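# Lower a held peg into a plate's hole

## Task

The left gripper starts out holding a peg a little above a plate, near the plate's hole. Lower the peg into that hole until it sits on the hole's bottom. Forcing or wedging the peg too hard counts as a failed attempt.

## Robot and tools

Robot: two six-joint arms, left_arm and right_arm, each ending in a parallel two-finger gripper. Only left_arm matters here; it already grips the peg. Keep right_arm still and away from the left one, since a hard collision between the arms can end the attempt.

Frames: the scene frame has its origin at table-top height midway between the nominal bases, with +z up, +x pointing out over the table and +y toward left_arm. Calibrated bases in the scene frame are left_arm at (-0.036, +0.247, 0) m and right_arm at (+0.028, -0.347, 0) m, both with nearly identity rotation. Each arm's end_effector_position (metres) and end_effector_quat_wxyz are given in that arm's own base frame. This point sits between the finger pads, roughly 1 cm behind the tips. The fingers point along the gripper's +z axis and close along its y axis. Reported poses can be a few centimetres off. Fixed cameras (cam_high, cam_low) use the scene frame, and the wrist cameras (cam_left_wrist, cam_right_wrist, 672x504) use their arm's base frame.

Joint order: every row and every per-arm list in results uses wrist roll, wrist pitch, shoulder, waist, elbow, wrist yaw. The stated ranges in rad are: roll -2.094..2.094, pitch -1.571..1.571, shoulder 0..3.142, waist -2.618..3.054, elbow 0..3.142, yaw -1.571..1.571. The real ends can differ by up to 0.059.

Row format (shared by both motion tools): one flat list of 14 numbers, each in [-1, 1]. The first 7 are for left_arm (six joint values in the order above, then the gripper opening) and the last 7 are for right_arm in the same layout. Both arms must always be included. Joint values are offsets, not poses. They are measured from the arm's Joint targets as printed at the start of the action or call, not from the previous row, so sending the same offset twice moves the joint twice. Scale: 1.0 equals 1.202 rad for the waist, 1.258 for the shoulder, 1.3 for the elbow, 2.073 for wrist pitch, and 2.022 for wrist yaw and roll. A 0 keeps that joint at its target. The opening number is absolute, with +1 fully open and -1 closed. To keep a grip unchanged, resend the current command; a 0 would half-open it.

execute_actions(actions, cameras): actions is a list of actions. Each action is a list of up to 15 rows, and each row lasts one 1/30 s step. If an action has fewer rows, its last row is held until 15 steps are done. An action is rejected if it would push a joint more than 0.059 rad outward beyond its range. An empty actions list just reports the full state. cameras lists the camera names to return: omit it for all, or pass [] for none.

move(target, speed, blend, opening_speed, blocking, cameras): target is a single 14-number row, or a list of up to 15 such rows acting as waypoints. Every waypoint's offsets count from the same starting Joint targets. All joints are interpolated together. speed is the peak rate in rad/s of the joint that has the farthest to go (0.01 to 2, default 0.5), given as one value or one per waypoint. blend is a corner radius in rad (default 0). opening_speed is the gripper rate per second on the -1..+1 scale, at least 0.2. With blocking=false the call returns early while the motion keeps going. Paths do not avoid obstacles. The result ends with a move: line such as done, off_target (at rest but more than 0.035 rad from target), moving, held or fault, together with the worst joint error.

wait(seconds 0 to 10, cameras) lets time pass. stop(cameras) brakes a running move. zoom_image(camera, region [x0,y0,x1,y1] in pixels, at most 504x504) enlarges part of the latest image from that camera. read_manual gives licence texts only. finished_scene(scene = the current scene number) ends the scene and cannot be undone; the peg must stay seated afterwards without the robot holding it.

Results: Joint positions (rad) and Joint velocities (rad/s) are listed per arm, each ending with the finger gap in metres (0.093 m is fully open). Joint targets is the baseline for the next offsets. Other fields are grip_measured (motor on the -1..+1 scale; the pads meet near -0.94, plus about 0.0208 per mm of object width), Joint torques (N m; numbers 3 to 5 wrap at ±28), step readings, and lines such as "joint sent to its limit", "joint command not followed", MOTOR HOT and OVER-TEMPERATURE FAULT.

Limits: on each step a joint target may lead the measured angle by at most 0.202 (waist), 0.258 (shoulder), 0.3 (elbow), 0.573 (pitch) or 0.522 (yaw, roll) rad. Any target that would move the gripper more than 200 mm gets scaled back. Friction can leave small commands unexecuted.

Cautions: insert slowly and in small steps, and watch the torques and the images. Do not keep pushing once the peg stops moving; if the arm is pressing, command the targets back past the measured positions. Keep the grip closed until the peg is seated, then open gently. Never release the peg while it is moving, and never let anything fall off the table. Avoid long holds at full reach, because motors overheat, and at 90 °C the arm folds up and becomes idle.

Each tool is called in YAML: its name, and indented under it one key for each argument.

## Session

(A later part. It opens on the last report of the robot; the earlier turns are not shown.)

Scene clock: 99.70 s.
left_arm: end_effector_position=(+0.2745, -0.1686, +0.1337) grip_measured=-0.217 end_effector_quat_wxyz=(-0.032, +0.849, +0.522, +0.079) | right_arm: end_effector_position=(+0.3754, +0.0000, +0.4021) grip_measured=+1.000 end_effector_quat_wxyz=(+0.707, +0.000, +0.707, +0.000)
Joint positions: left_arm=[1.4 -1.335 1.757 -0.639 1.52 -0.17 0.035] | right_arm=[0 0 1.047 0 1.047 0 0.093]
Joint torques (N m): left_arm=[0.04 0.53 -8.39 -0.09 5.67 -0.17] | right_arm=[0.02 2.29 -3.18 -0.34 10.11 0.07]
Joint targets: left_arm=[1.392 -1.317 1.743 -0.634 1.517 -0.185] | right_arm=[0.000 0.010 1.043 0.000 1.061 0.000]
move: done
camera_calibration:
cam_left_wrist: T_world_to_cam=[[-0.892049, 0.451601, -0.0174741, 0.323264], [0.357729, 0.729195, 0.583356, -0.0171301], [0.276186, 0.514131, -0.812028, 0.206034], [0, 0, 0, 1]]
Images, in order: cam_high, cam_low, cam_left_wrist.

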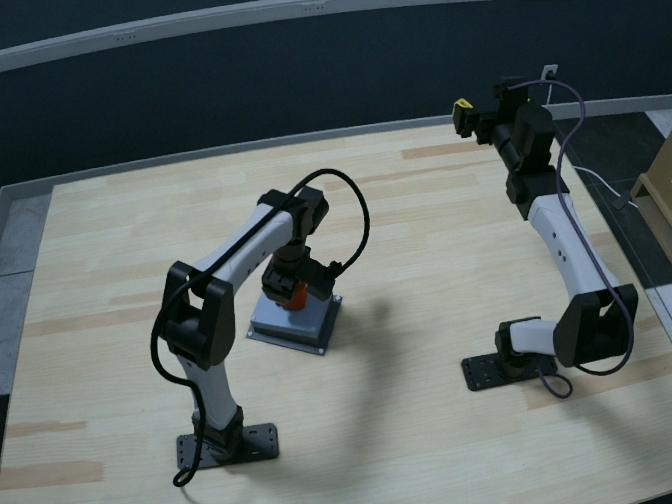

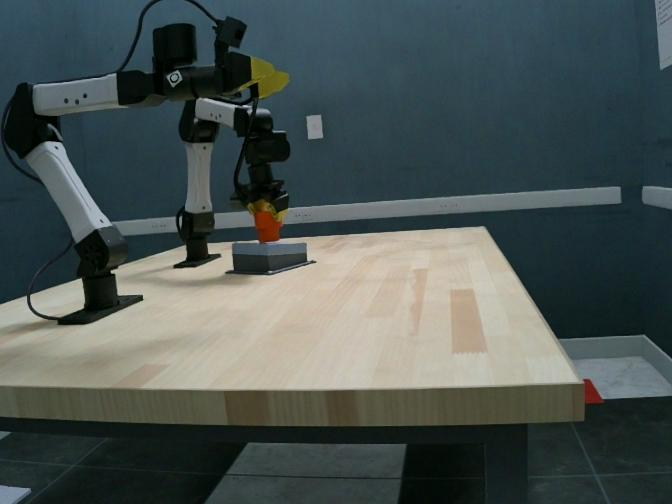

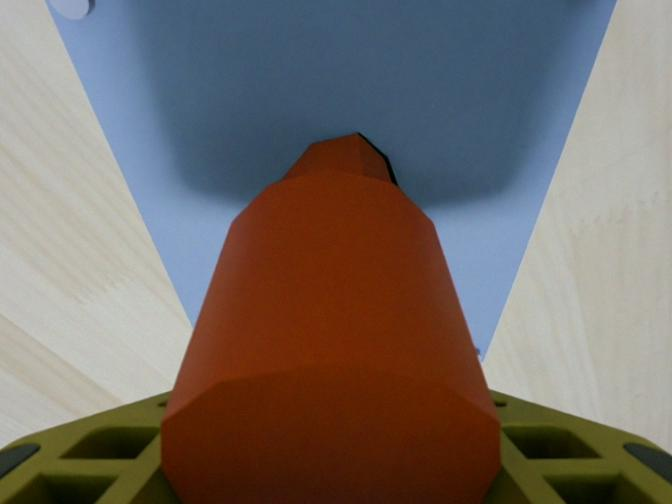

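move:
  target: [0,0,-0.007,0.0095,-0.0015,0,-0.921,0,0,0,0,0,0,1]
  speed: 0.1
  cameras: ["cam_low","cam_left_wrist","cam_high"]

zoom_image:
  camera: "cam_left_wrist"
  region: [260, 90, 430, 220]

Scene clock: 103.27 s.
left_arm: end_effector_position=(+0.2756, -0.1648, +0.1324) grip_measured=-0.217 end_effector_quat_wxyz=(-0.034, +0.846, +0.526, +0.078) | right_arm: end_effector_position=(+0.3754, +0.0000, +0.4021) grip_measured=+1.000 end_effector_quat_wxyz=(+0.707, +0.000, +0.707, +0.000)
Joint positions: left_arm=[1.4 -1.334 1.757 -0.628 1.515 -0.17 0.035] | right_arm=[0 0 1.047 0 1.047 0 0.093]
Joint torques (N m): left_arm=[0.05 0.54 -9.09 0.03 5.81 -0.12] | right_arm=[-0.02 2.3 -3.1 -0.01 9.98 0.04]
Joint targets: left_arm=[1.392 -1.317 1.734 -0.623 1.515 -0.185] | right_arm=[0.000 0.010 1.043 0.000 1.061 0.000]
move: done
camera_calibration:
cam_left_wrist: T_world_to_cam=[[-0.897211, 0.441401, -0.0133393, 0.321724], [0.351343, 0.731803, 0.583972, -0.0174162], [0.267527, 0.519259, -0.811664, 0.205977], [0, 0, 0, 1]]
Images, in order: cam_high, cam_low, cam_left_wrist.

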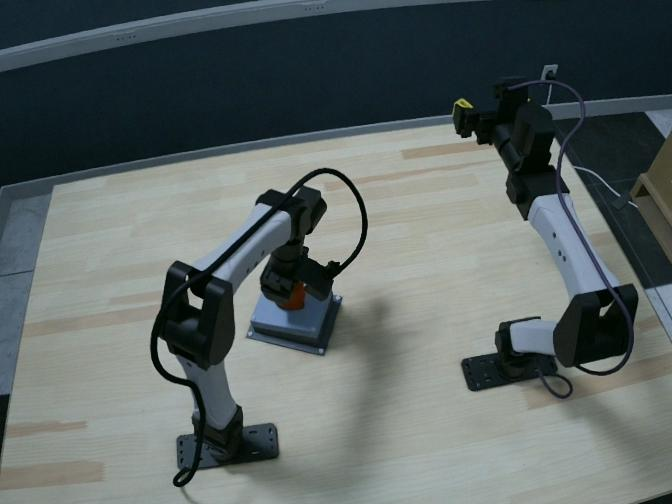

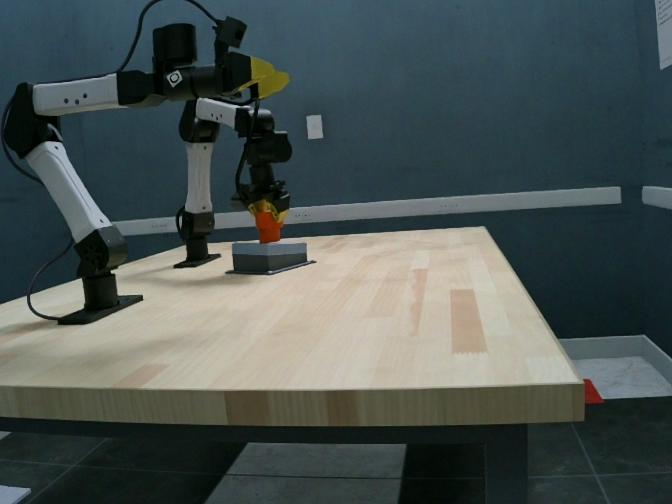

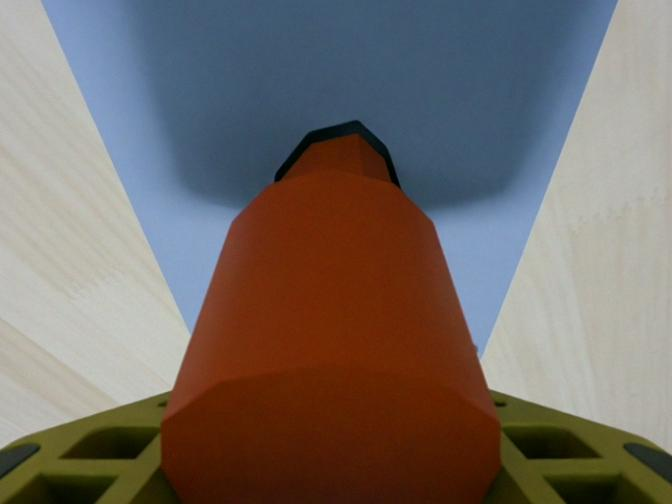

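Scaled by 2.965 from the camera's 672x504 image, which has a finer 960x720 frame.

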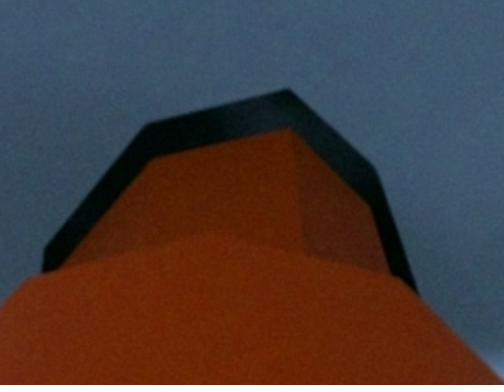

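move:
  target: [-0.015,0.017,0.007,0,-0.0277,0,-0.921,0,0,0,0,0,0,1]
  speed: 0.08
  cameras: ["cam_low","cam_left_wrist","cam_high"]

zoom_image:
  camera: "cam_left_wrist"
  region: [260, 90, 430, 220]

zoom_image:
  camera: "cam_low"
  region: [225, 190, 315, 280]

Scene clock: 111.80 s.
left_arm: end_effector_position=(+0.2752, -0.1638, +0.1272) grip_measured=-0.217 end_effector_quat_wxyz=(-0.036, +0.839, +0.538, +0.079) | right_arm: end_effector_position=(+0.3754, +0.0000, +0.4021) grip_measured=+1.000 end_effector_quat_wxyz=(+0.707, +0.000, +0.707, +0.000)
Joint positions: left_arm=[1.373 -1.317 1.757 -0.628 1.494 -0.173 0.035] | right_arm=[0 0 1.047 0 1.047 0 0.093]
Joint torques (N m): left_arm=[-0.02 0.75 -8.35 -0.17 4.7 -0.07] | right_arm=[0.13 2.3 -2.99 -0.27 10.1 -0.04]
Joint targets: left_arm=[1.362 -1.282 1.743 -0.623 1.479 -0.185] | right_arm=[0.000 0.010 1.043 0.000 1.061 0.000]
move: done
camera_calibration:
cam_left_wrist: T_world_to_cam=[[-0.908776, 0.417019, -0.0148668, 0.320167], [0.329787, 0.739596, 0.586718, -0.00812645], [0.255668, 0.528292, -0.809655, 0.205839], [0, 0, 0, 1]]
Images, in order: cam_high, cam_low, cam_left_wrist.

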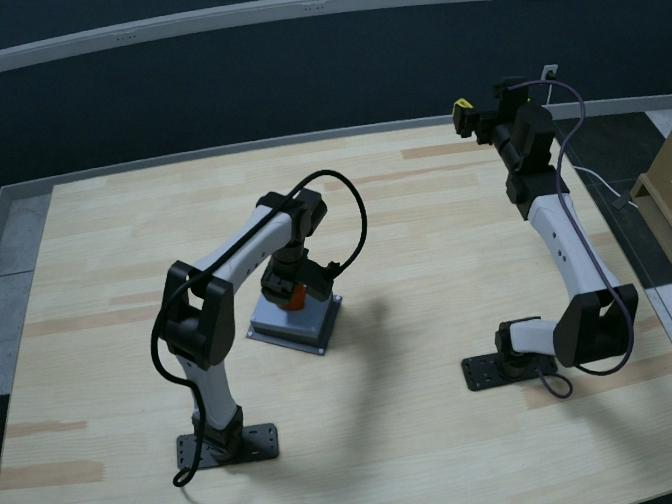

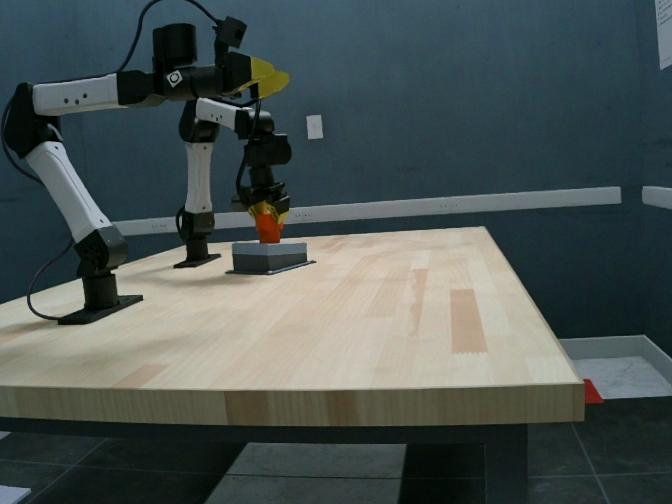

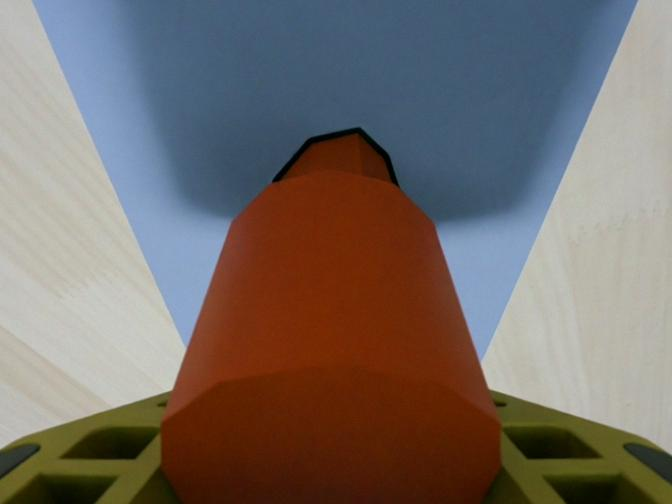

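Scaled by 2.965 from the camera's 672x504 image, which has a finer 960x720 frame.

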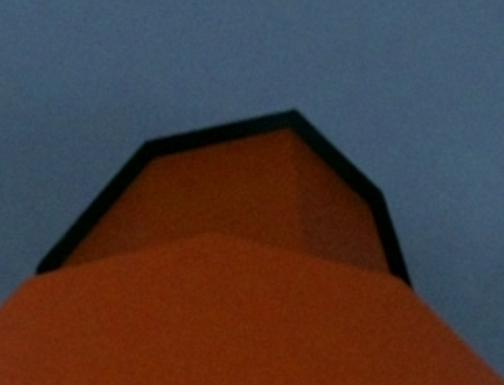

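Scaled by 5.600 from the camera's 672x504 image, which has a finer 960x720 frame.

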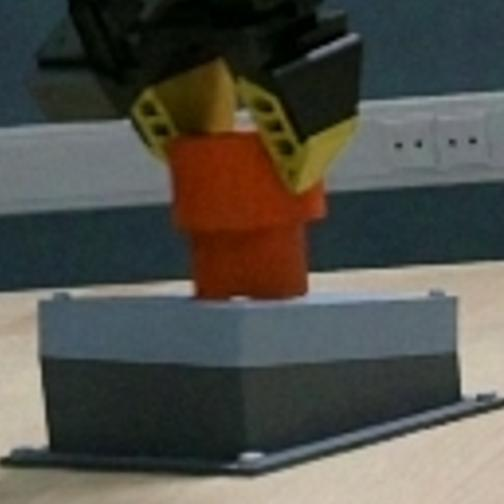

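move:
  target: [0,0.0145,0,0,-0.02,0,-0.921,0,0,0,0,0,0,1]
  speed: 0.08
  cameras: ["cam_low","cam_left_wrist"]

zoom_image:
  camera: "cam_left_wrist"
  region: [260, 90, 430, 220]

zoom_image:
  camera: "cam_low"
  region: [225, 190, 315, 280]

Scene clock: 115.37 s.
left_arm: end_effector_position=(+0.2746, -0.1634, +0.1266) grip_measured=-0.217 end_effector_quat_wxyz=(-0.031, +0.838, +0.539, +0.081) | right_arm: end_effector_position=(+0.3754, +0.0000, +0.4021) grip_measured=+1.000 end_effector_quat_wxyz=(+0.707, +0.000, +0.707, +0.000)
Joint positions: left_arm=[1.372 -1.301 1.745 -0.628 1.476 -0.173 0.035] | right_arm=[0 0 1.047 0 1.047 0 0.093]
Joint torques (N m): left_arm=[-0.05 0.93 -7.27 -0.18 3.79 -0.08] | right_arm=[0.05 2.3 -3.19 -0.18 10.02 0.01]
Joint targets: left_arm=[1.362 -1.252 1.743 -0.623 1.453 -0.185] | right_arm=[0.000 0.010 1.043 0.000 1.061 0.000]
move: off_target (left_arm); left_arm: the wrist pitch is farthest, 0.049 rad from its target
camera_calibration:
cam_left_wrist: T_world_to_cam=[[-0.909068, 0.415865, -0.0255312, 0.320674], [0.323793, 0.743706, 0.584859, -0.00530749], [0.26221, 0.52341, -0.810733, 0.202767], [0, 0, 0, 1]]
Images, in order: cam_low, cam_left_wrist.

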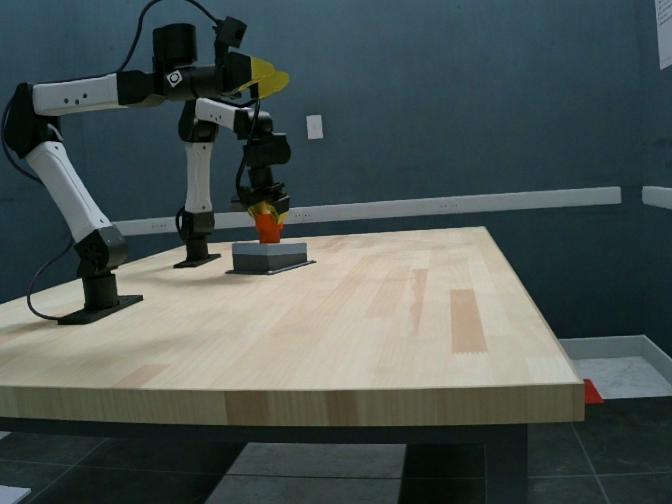

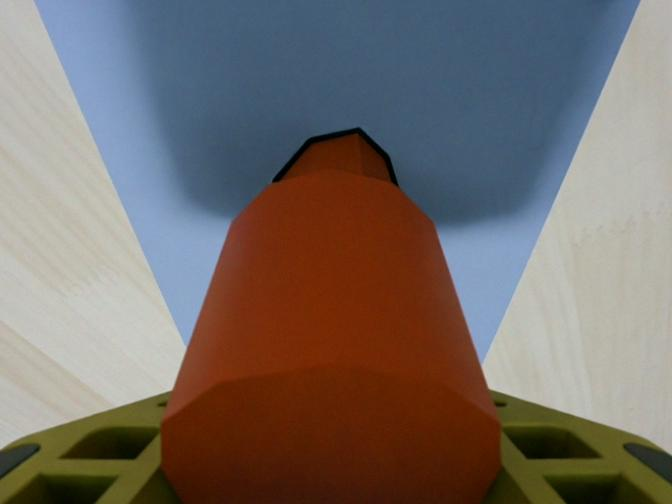

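Scaled by 2.965 from the camera's 672x504 image, which has a finer 960x720 frame.

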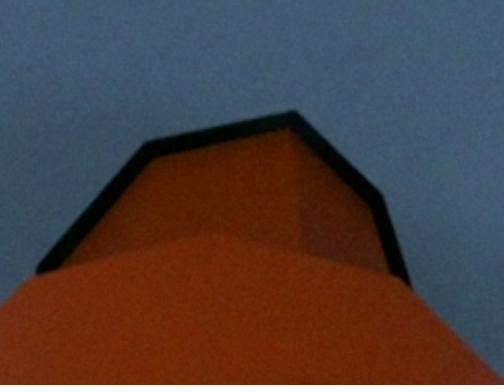

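Scaled by 5.600 from the camera's 672x504 image, which has a finer 960x720 frame.

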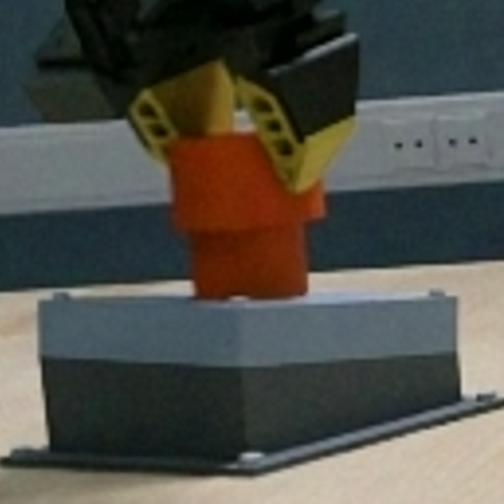

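move:
  target: [0,-0.0145,0.006,0,0.025,0,-0.921,0,0,0,0,0,0,1]
  speed: 0.1

zoom_image:
  camera: "cam_high"
  region: [255, 265, 325, 335]

zoom_image:
  camera: "cam_low"
  region: [245, 220, 305, 260]

zoom_image:
  camera: "cam_left_wrist"
  region: [260, 90, 430, 220]

Scene clock: 120.13 s.
left_arm: end_effector_position=(+0.2747, -0.1635, +0.1269) grip_measured=-0.217 end_effector_quat_wxyz=(-0.030, +0.838, +0.539, +0.081) | right_arm: end_effector_position=(+0.3754, +0.0000, +0.4021) grip_measured=+1.000 end_effector_quat_wxyz=(+0.707, +0.000, +0.707, +0.000)
Joint positions: left_arm=[1.372 -1.301 1.744 -0.628 1.477 -0.173 0.035] | right_arm=[0 0 1.047 0 1.047 0 0.093]
Joint torques (N m): left_arm=[0 0.56 -6.94 -0.27 6.56 -0.12] | right_arm=[0.05 2.28 -3.23 -0.31 9.91 -0.01]
Joint targets: left_arm=[1.362 -1.282 1.750 -0.623 1.486 -0.185] | right_arm=[0.000 0.010 1.043 0.000 1.061 0.000]
move: done
camera_calibration:
cam_left_wrist: T_world_to_cam=[[-0.909044, 0.415848, -0.0266527, 0.320994], [0.323251, 0.744099, 0.584659, -0.00521627], [0.262961, 0.522865, -0.810842, 0.202751], [0, 0, 0, 1]]

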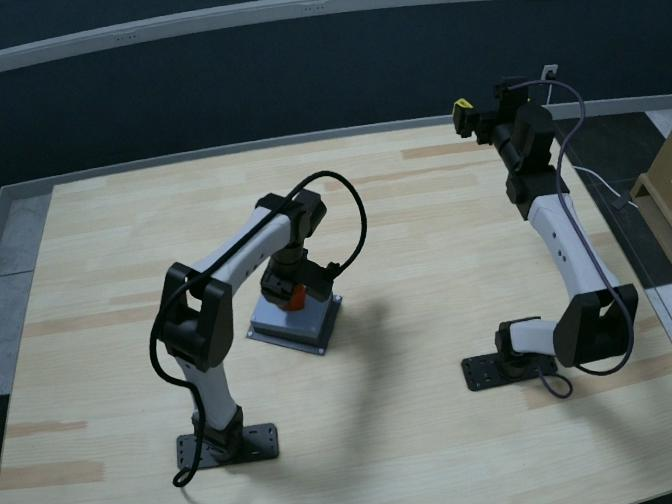

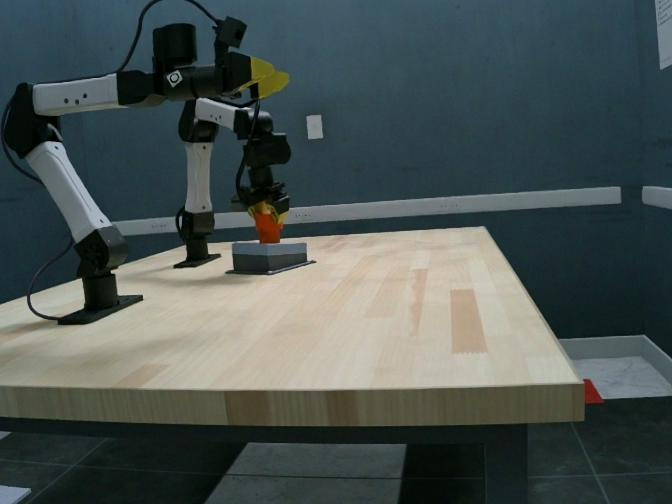

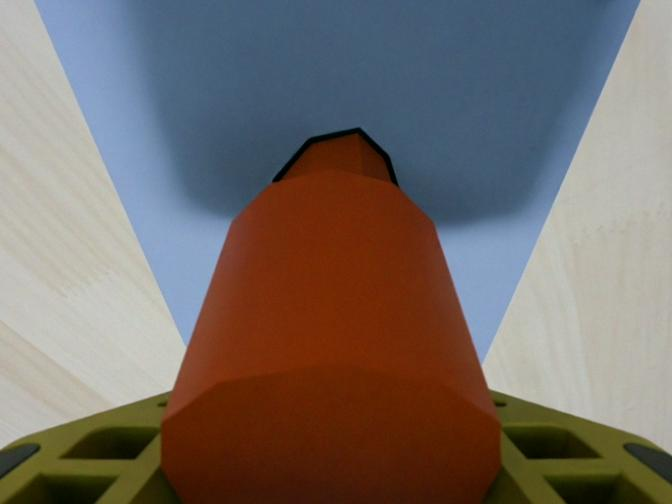

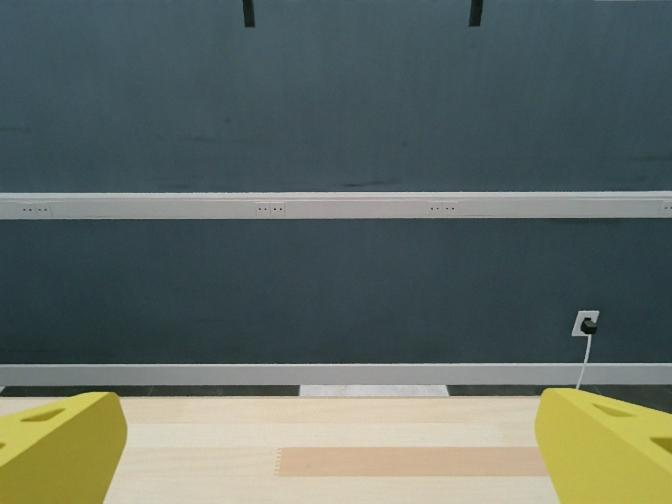

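Scaled by 7.200 from the camera's 672x504 image, which has a finer 960x720 frame.

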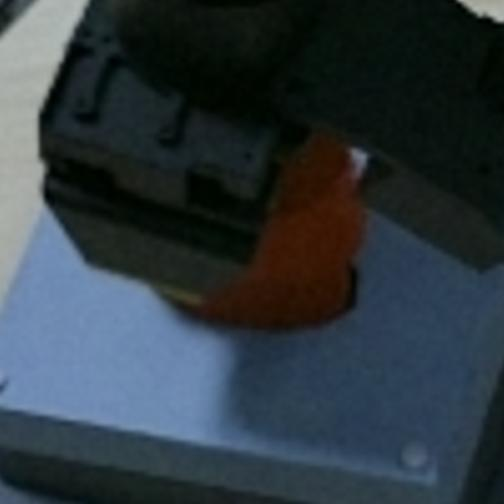

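Scaled by 8.400 from the camera's 672x504 image, which has a finer 960x720 frame.

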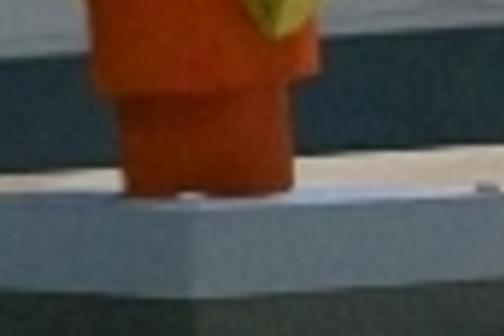

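Scaled by 2.965 from the camera's 672x504 image, which has a finer 960x720 frame.

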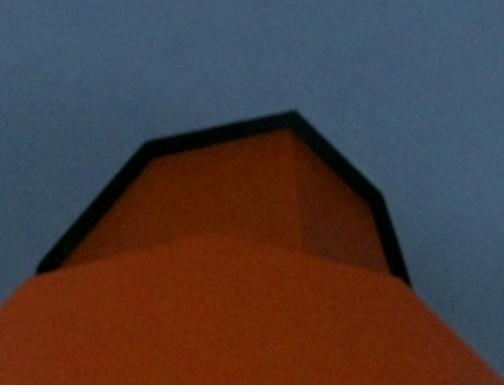

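move:
  target:
    - [0,-0.012,0,0,0.012,0,-0.921,0,0,0,0,0,0,1]
    - [0,-0.012,0,-0.0141,0.012,0,-0.921,0,0,0,0,0,0,1]
  speed: 0.1
  cameras: ["cam_low","cam_left_wrist","cam_high"]

zoom_image:
  camera: "cam_high"
  region: [255, 265, 325, 335]

zoom_image:
  camera: "cam_left_wrist"
  region: [260, 90, 430, 220]

Scene clock: 127.20 s.
left_arm: end_effector_position=(+0.2739, -0.1650, +0.1274) grip_measured=-0.217 end_effector_quat_wxyz=(-0.030, +0.839, +0.536, +0.082) | right_arm: end_effector_position=(+0.3754, +0.0000, +0.4021) grip_measured=+1.000 end_effector_quat_wxyz=(+0.707, +0.000, +0.707, +0.000)
Joint positions: left_arm=[1.37 -1.303 1.744 -0.634 1.479 -0.176 0.035] | right_arm=[0 0 1.047 0 1.047 0 0.093]
Joint torques (N m): left_arm=[0.05 0.29 -6.53 -1.07 7.57 -0.08] | right_arm=[-0.06 2.21 -3.04 0.01 9.92 0.06]
Motor temperatures (°C): left_arm=[29 34 47 28 42 31 34] | right_arm=[29 50 35 29 50 33 31]
Joint targets: left_arm=[1.362 -1.307 1.750 -0.640 1.501 -0.185] | right_arm=[0.000 0.010 1.043 0.000 1.061 0.000]
move: done
camera_calibration:
cam_left_wrist: T_world_to_cam=[[-0.906921, 0.420411, -0.0273651, 0.321131], [0.326032, 0.741495, 0.58642, -0.00558274], [0.266829, 0.522914, -0.809545, 0.202971], [0, 0, 0, 1]]
Images, in order: cam_high, cam_low, cam_left_wrist.

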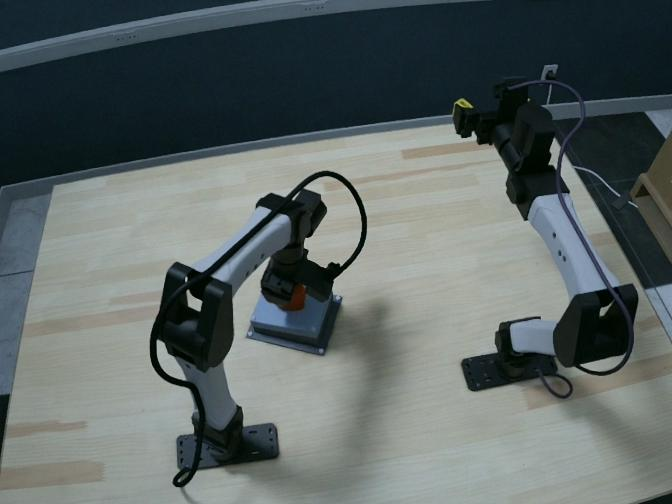

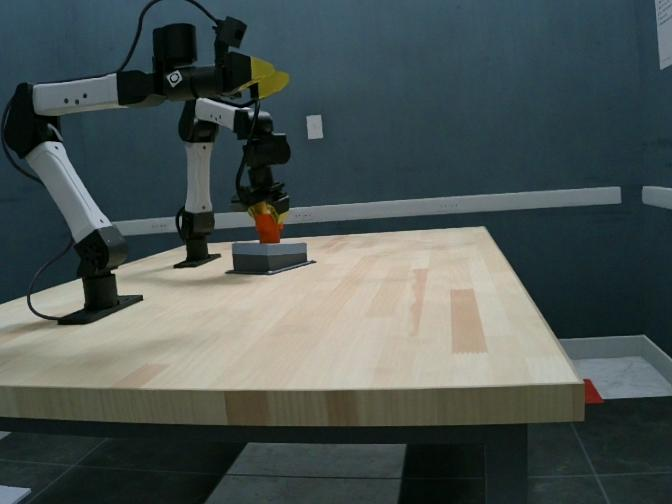

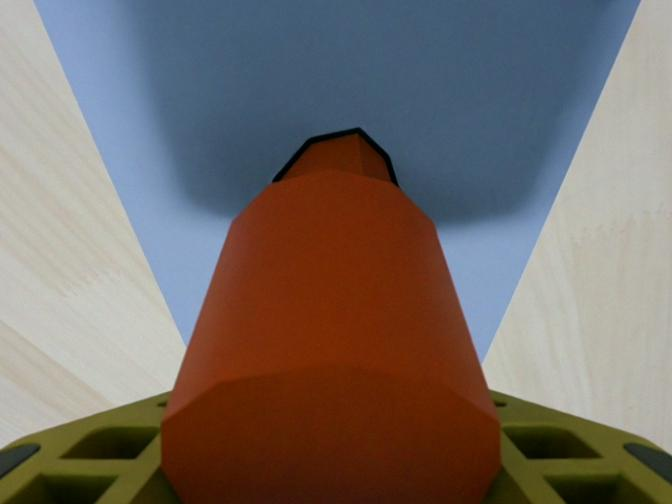

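Scaled by 7.200 from the camera's 672x504 image, which has a finer 960x720 frame.

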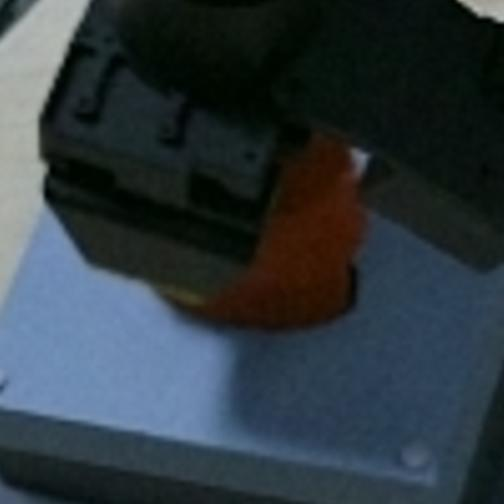

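Scaled by 2.965 from the camera's 672x504 image, which has a finer 960x720 frame.

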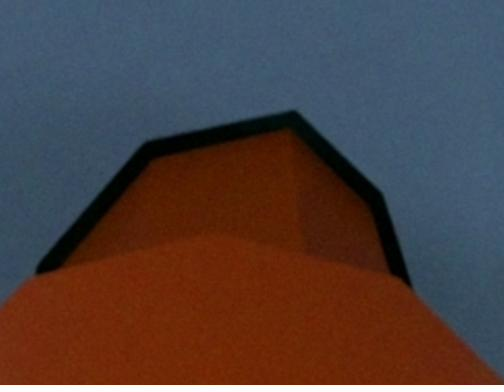

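move:
  target: [0,-0.01,0,0,0.015,0,-0.921,0,0,0,0,0,0,1]
  speed: 0.1
  cameras: ["cam_low","cam_left_wrist","cam_high"]

zoom_image:
  camera: "cam_high"
  region: [255, 265, 325, 335]

zoom_image:
  camera: "cam_left_wrist"
  region: [260, 90, 430, 220]

zoom_image:
  camera: "cam_low"
  region: [225, 190, 315, 280]

Scene clock: 132.63 s.
left_arm: end_effector_position=(+0.2742, -0.1654, +0.1297) grip_measured=-0.217 end_effector_quat_wxyz=(-0.029, +0.839, +0.536, +0.083) | right_arm: end_effector_position=(+0.3754, +0.0000, +0.4021) grip_measured=+1.000 end_effector_quat_wxyz=(+0.707, +0.000, +0.707, +0.000)
Joint positions: left_arm=[1.37 -1.31 1.744 -0.635 1.488 -0.176 0.035] | right_arm=[0 0 1.047 0 1.047 0 0.093]
Joint torques (N m): left_arm=[0.06 0.14 -6.79 -0.95 8.66 -0.04] | right_arm=[0 2.28 -3.3 -0.12 9.98 -0.07]
Joint targets: left_arm=[1.362 -1.328 1.750 -0.640 1.521 -0.185] | right_arm=[0.000 0.010 1.043 0.000 1.061 0.000]
move: done
camera_calibration:
cam_left_wrist: T_world_to_cam=[[-0.906873, 0.420384, -0.0292986, 0.321908], [0.325105, 0.74218, 0.586068, -0.00633726], [0.268118, 0.521964, -0.809732, 0.204475], [0, 0, 0, 1]]
Images, in order: cam_high, cam_low, cam_left_wrist.

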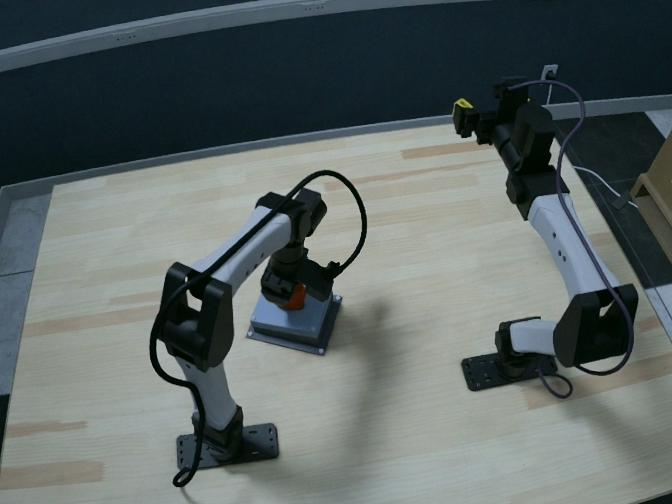

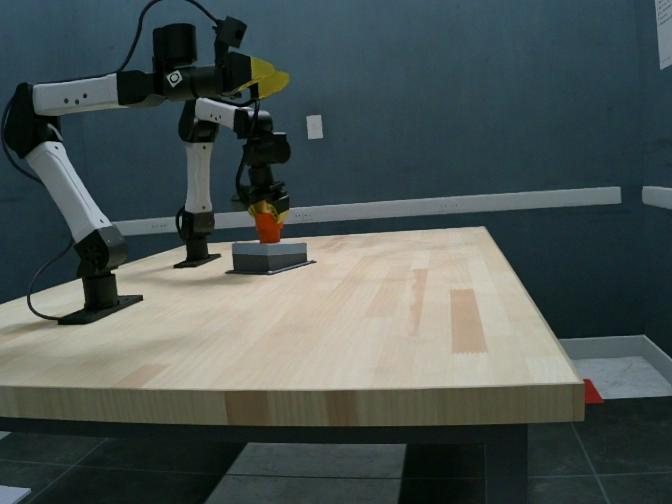

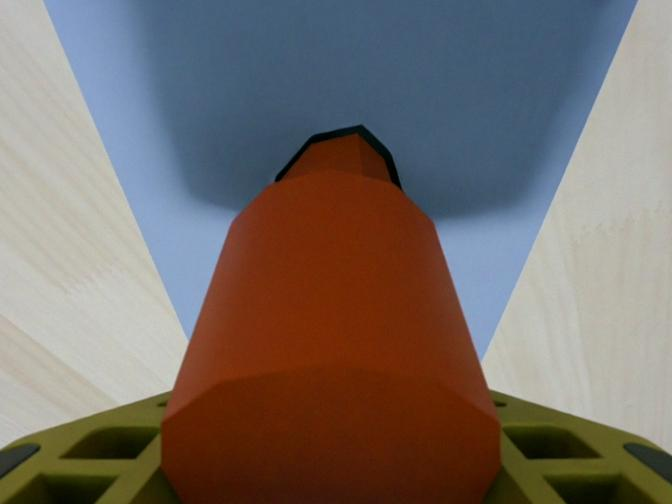

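Scaled by 7.200 from the camera's 672x504 image, which has a finer 960x720 frame.

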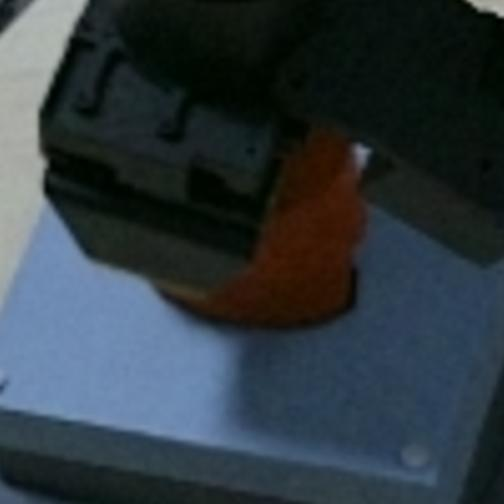

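Scaled by 2.965 from the camera's 672x504 image, which has a finer 960x720 frame.

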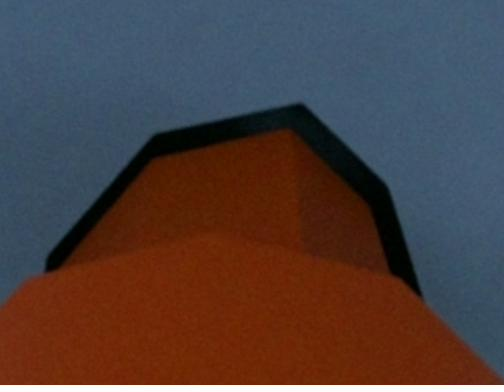

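Scaled by 5.600 from the camera's 672x504 image, which has a finer 960x720 frame.

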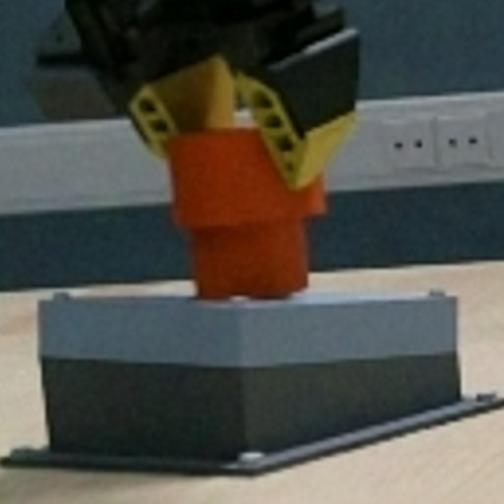

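move:
  target:
    - [0,0,0,-0.0037,0,0,-0.921,0,0,0,0,0,0,1]
    - [0,0.015,0,-0.0037,-0.022,0,-0.921,0,0,0,0,0,0,1]
  speed: 0.1
  cameras: ["cam_low","cam_left_wrist","cam_high"]

zoom_image:
  camera: "cam_high"
  region: [255, 265, 325, 335]

zoom_image:
  camera: "cam_left_wrist"
  region: [260, 90, 430, 220]

Scene clock: 142.20 s.
left_arm: end_effector_position=(+0.2732, -0.1664, +0.1297) grip_measured=-0.217 end_effector_quat_wxyz=(-0.030, +0.841, +0.535, +0.083) | right_arm: end_effector_position=(+0.3754, +0.0000, +0.4021) grip_measured=+1.000 end_effector_quat_wxyz=(+0.707, +0.000, +0.707, +0.000)
Joint positions: left_arm=[1.37 -1.312 1.744 -0.639 1.488 -0.176 0.035] | right_arm=[0 0 1.047 0 1.047 0 0.093]
Joint torques (N m): left_arm=[0.06 0.56 -6.67 -1.1 6.41 -0.09] | right_arm=[0.01 2.3 -3.17 -0.13 10.21 -0.02]
Heat: left arm: 46 °C; right arm: 51 °C.
Joint targets: left_arm=[1.362 -1.297 1.750 -0.644 1.492 -0.185] | right_arm=[0.000 0.010 1.043 0.000 1.061 0.000]
move: done
camera_calibration:
cam_left_wrist: T_world_to_cam=[[-0.904974, 0.424557, -0.0278039, 0.32137], [0.329217, 0.74015, 0.586339, -0.00672176], [0.269513, 0.521469, -0.809588, 0.204814], [0, 0, 0, 1]]
Images, in order: cam_high, cam_low, cam_left_wrist.

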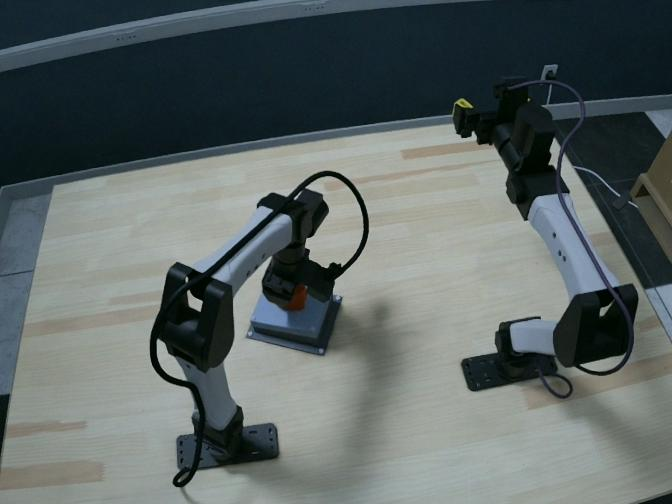

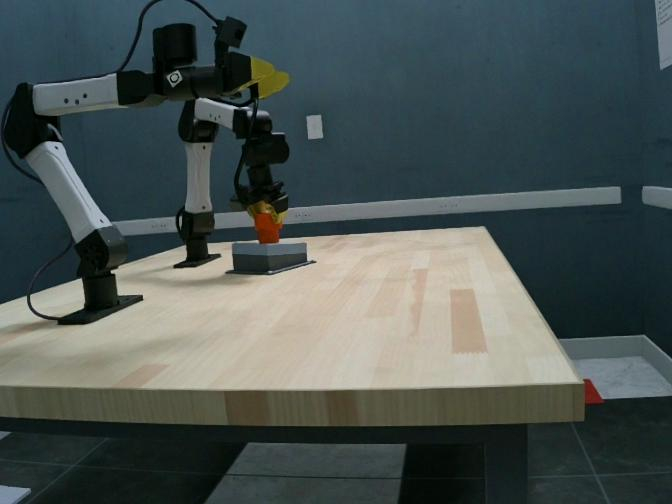

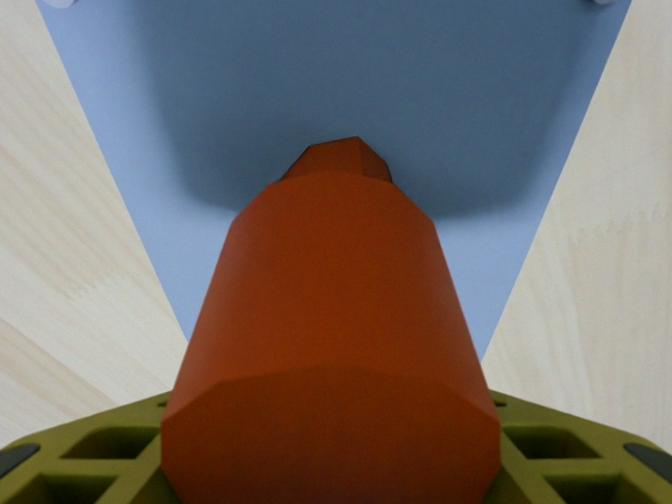

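Scaled by 7.200 from the camera's 672x504 image, which has a finer 960x720 frame.

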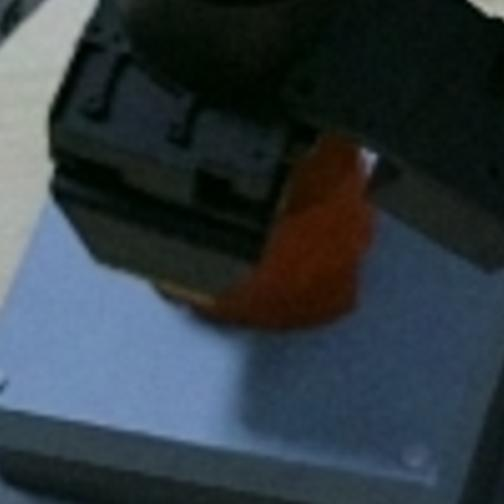

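Scaled by 2.965 from the camera's 672x504 image, which has a finer 960x720 frame.

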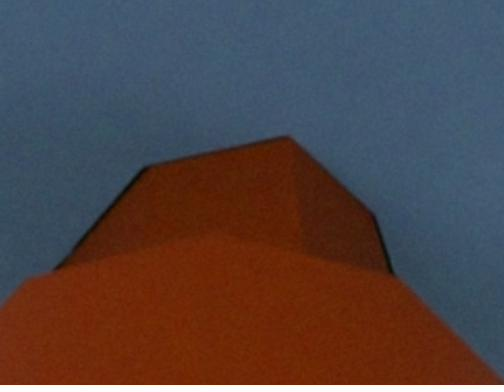

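move:
  target:
    - [0,0,0,0.007,0,0,-0.921,0,0,0,0,0,0,1]
    - [0,0.0092,0,0.007,-0.0146,0,-0.921,0,0,0,0,0,0,1]
  speed: 0.1
  cameras: ["cam_low","cam_left_wrist","cam_high"]

zoom_image:
  camera: "cam_high"
  region: [255, 265, 325, 335]

zoom_image:
  camera: "cam_left_wrist"
  region: [260, 90, 430, 220]

zoom_image:
  camera: "cam_low"
  region: [225, 190, 315, 280]

Scene clock: 149.40 s.
left_arm: end_effector_position=(+0.2731, -0.1663, +0.1258) grip_measured=-0.217 end_effector_quat_wxyz=(-0.030, +0.841, +0.535, +0.083) | right_arm: end_effector_position=(+0.3754, +0.0000, +0.4021) grip_measured=+1.000 end_effector_quat_wxyz=(+0.707, +0.000, +0.707, +0.000)
Joint positions: left_arm=[1.37 -1.296 1.744 -0.639 1.473 -0.176 0.035] | right_arm=[0 0 1.047 0 1.047 0 0.093]
Joint torques (N m): left_arm=[0.01 0.6 -6.72 -0.24 6.08 -0.05] | right_arm=[0.01 2.31 -3.37 -0.29 9.95 0.01]
Joint targets: left_arm=[1.362 -1.277 1.750 -0.636 1.473 -0.185] | right_arm=[0.000 0.010 1.043 0.000 1.061 0.000]
move: done
camera_calibration:
cam_left_wrist: T_world_to_cam=[[-0.904974, 0.424557, -0.0278039, 0.321169], [0.329217, 0.74015, 0.586339, -0.00442575], [0.269513, 0.521469, -0.809588, 0.201612], [0, 0, 0, 1]]
Images, in order: cam_high, cam_low, cam_left_wrist.

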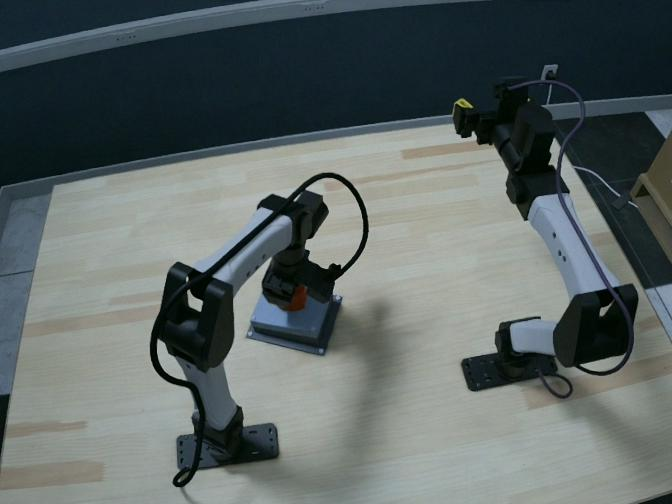

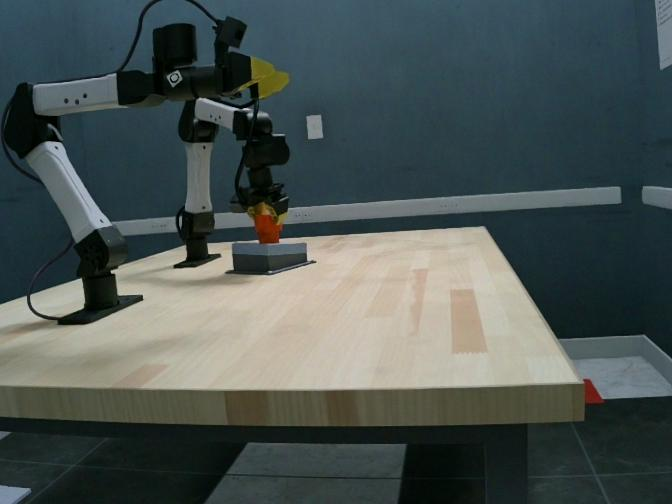

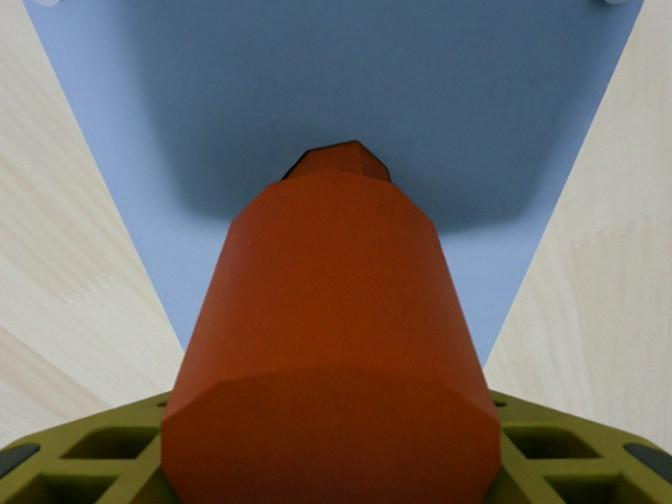

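Scaled by 7.200 from the camera's 672x504 image, which has a finer 960x720 frame.

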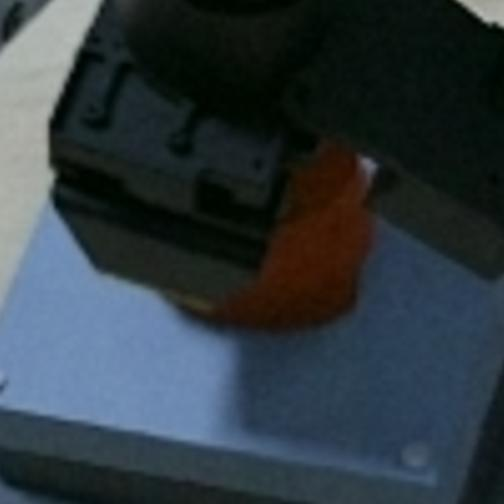

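Scaled by 2.965 from the camera's 672x504 image, which has a finer 960x720 frame.

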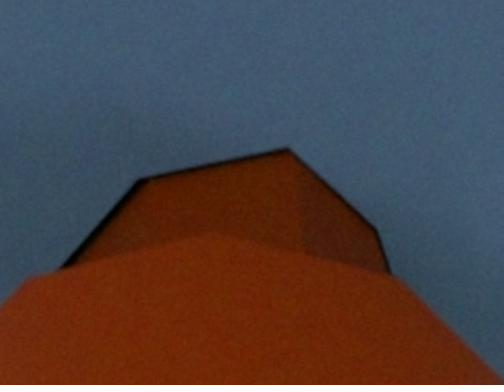

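Scaled by 5.600 from the camera's 672x504 image, which has a finer 960x720 frame.

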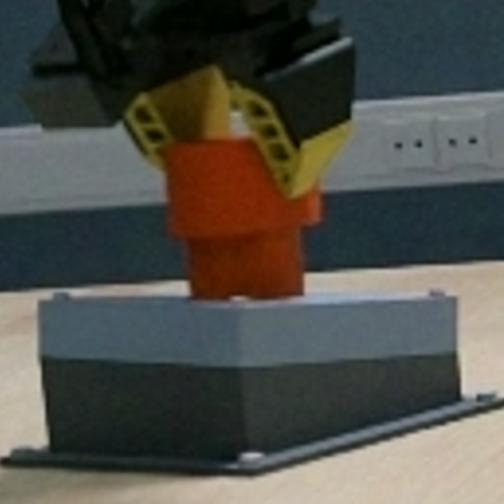

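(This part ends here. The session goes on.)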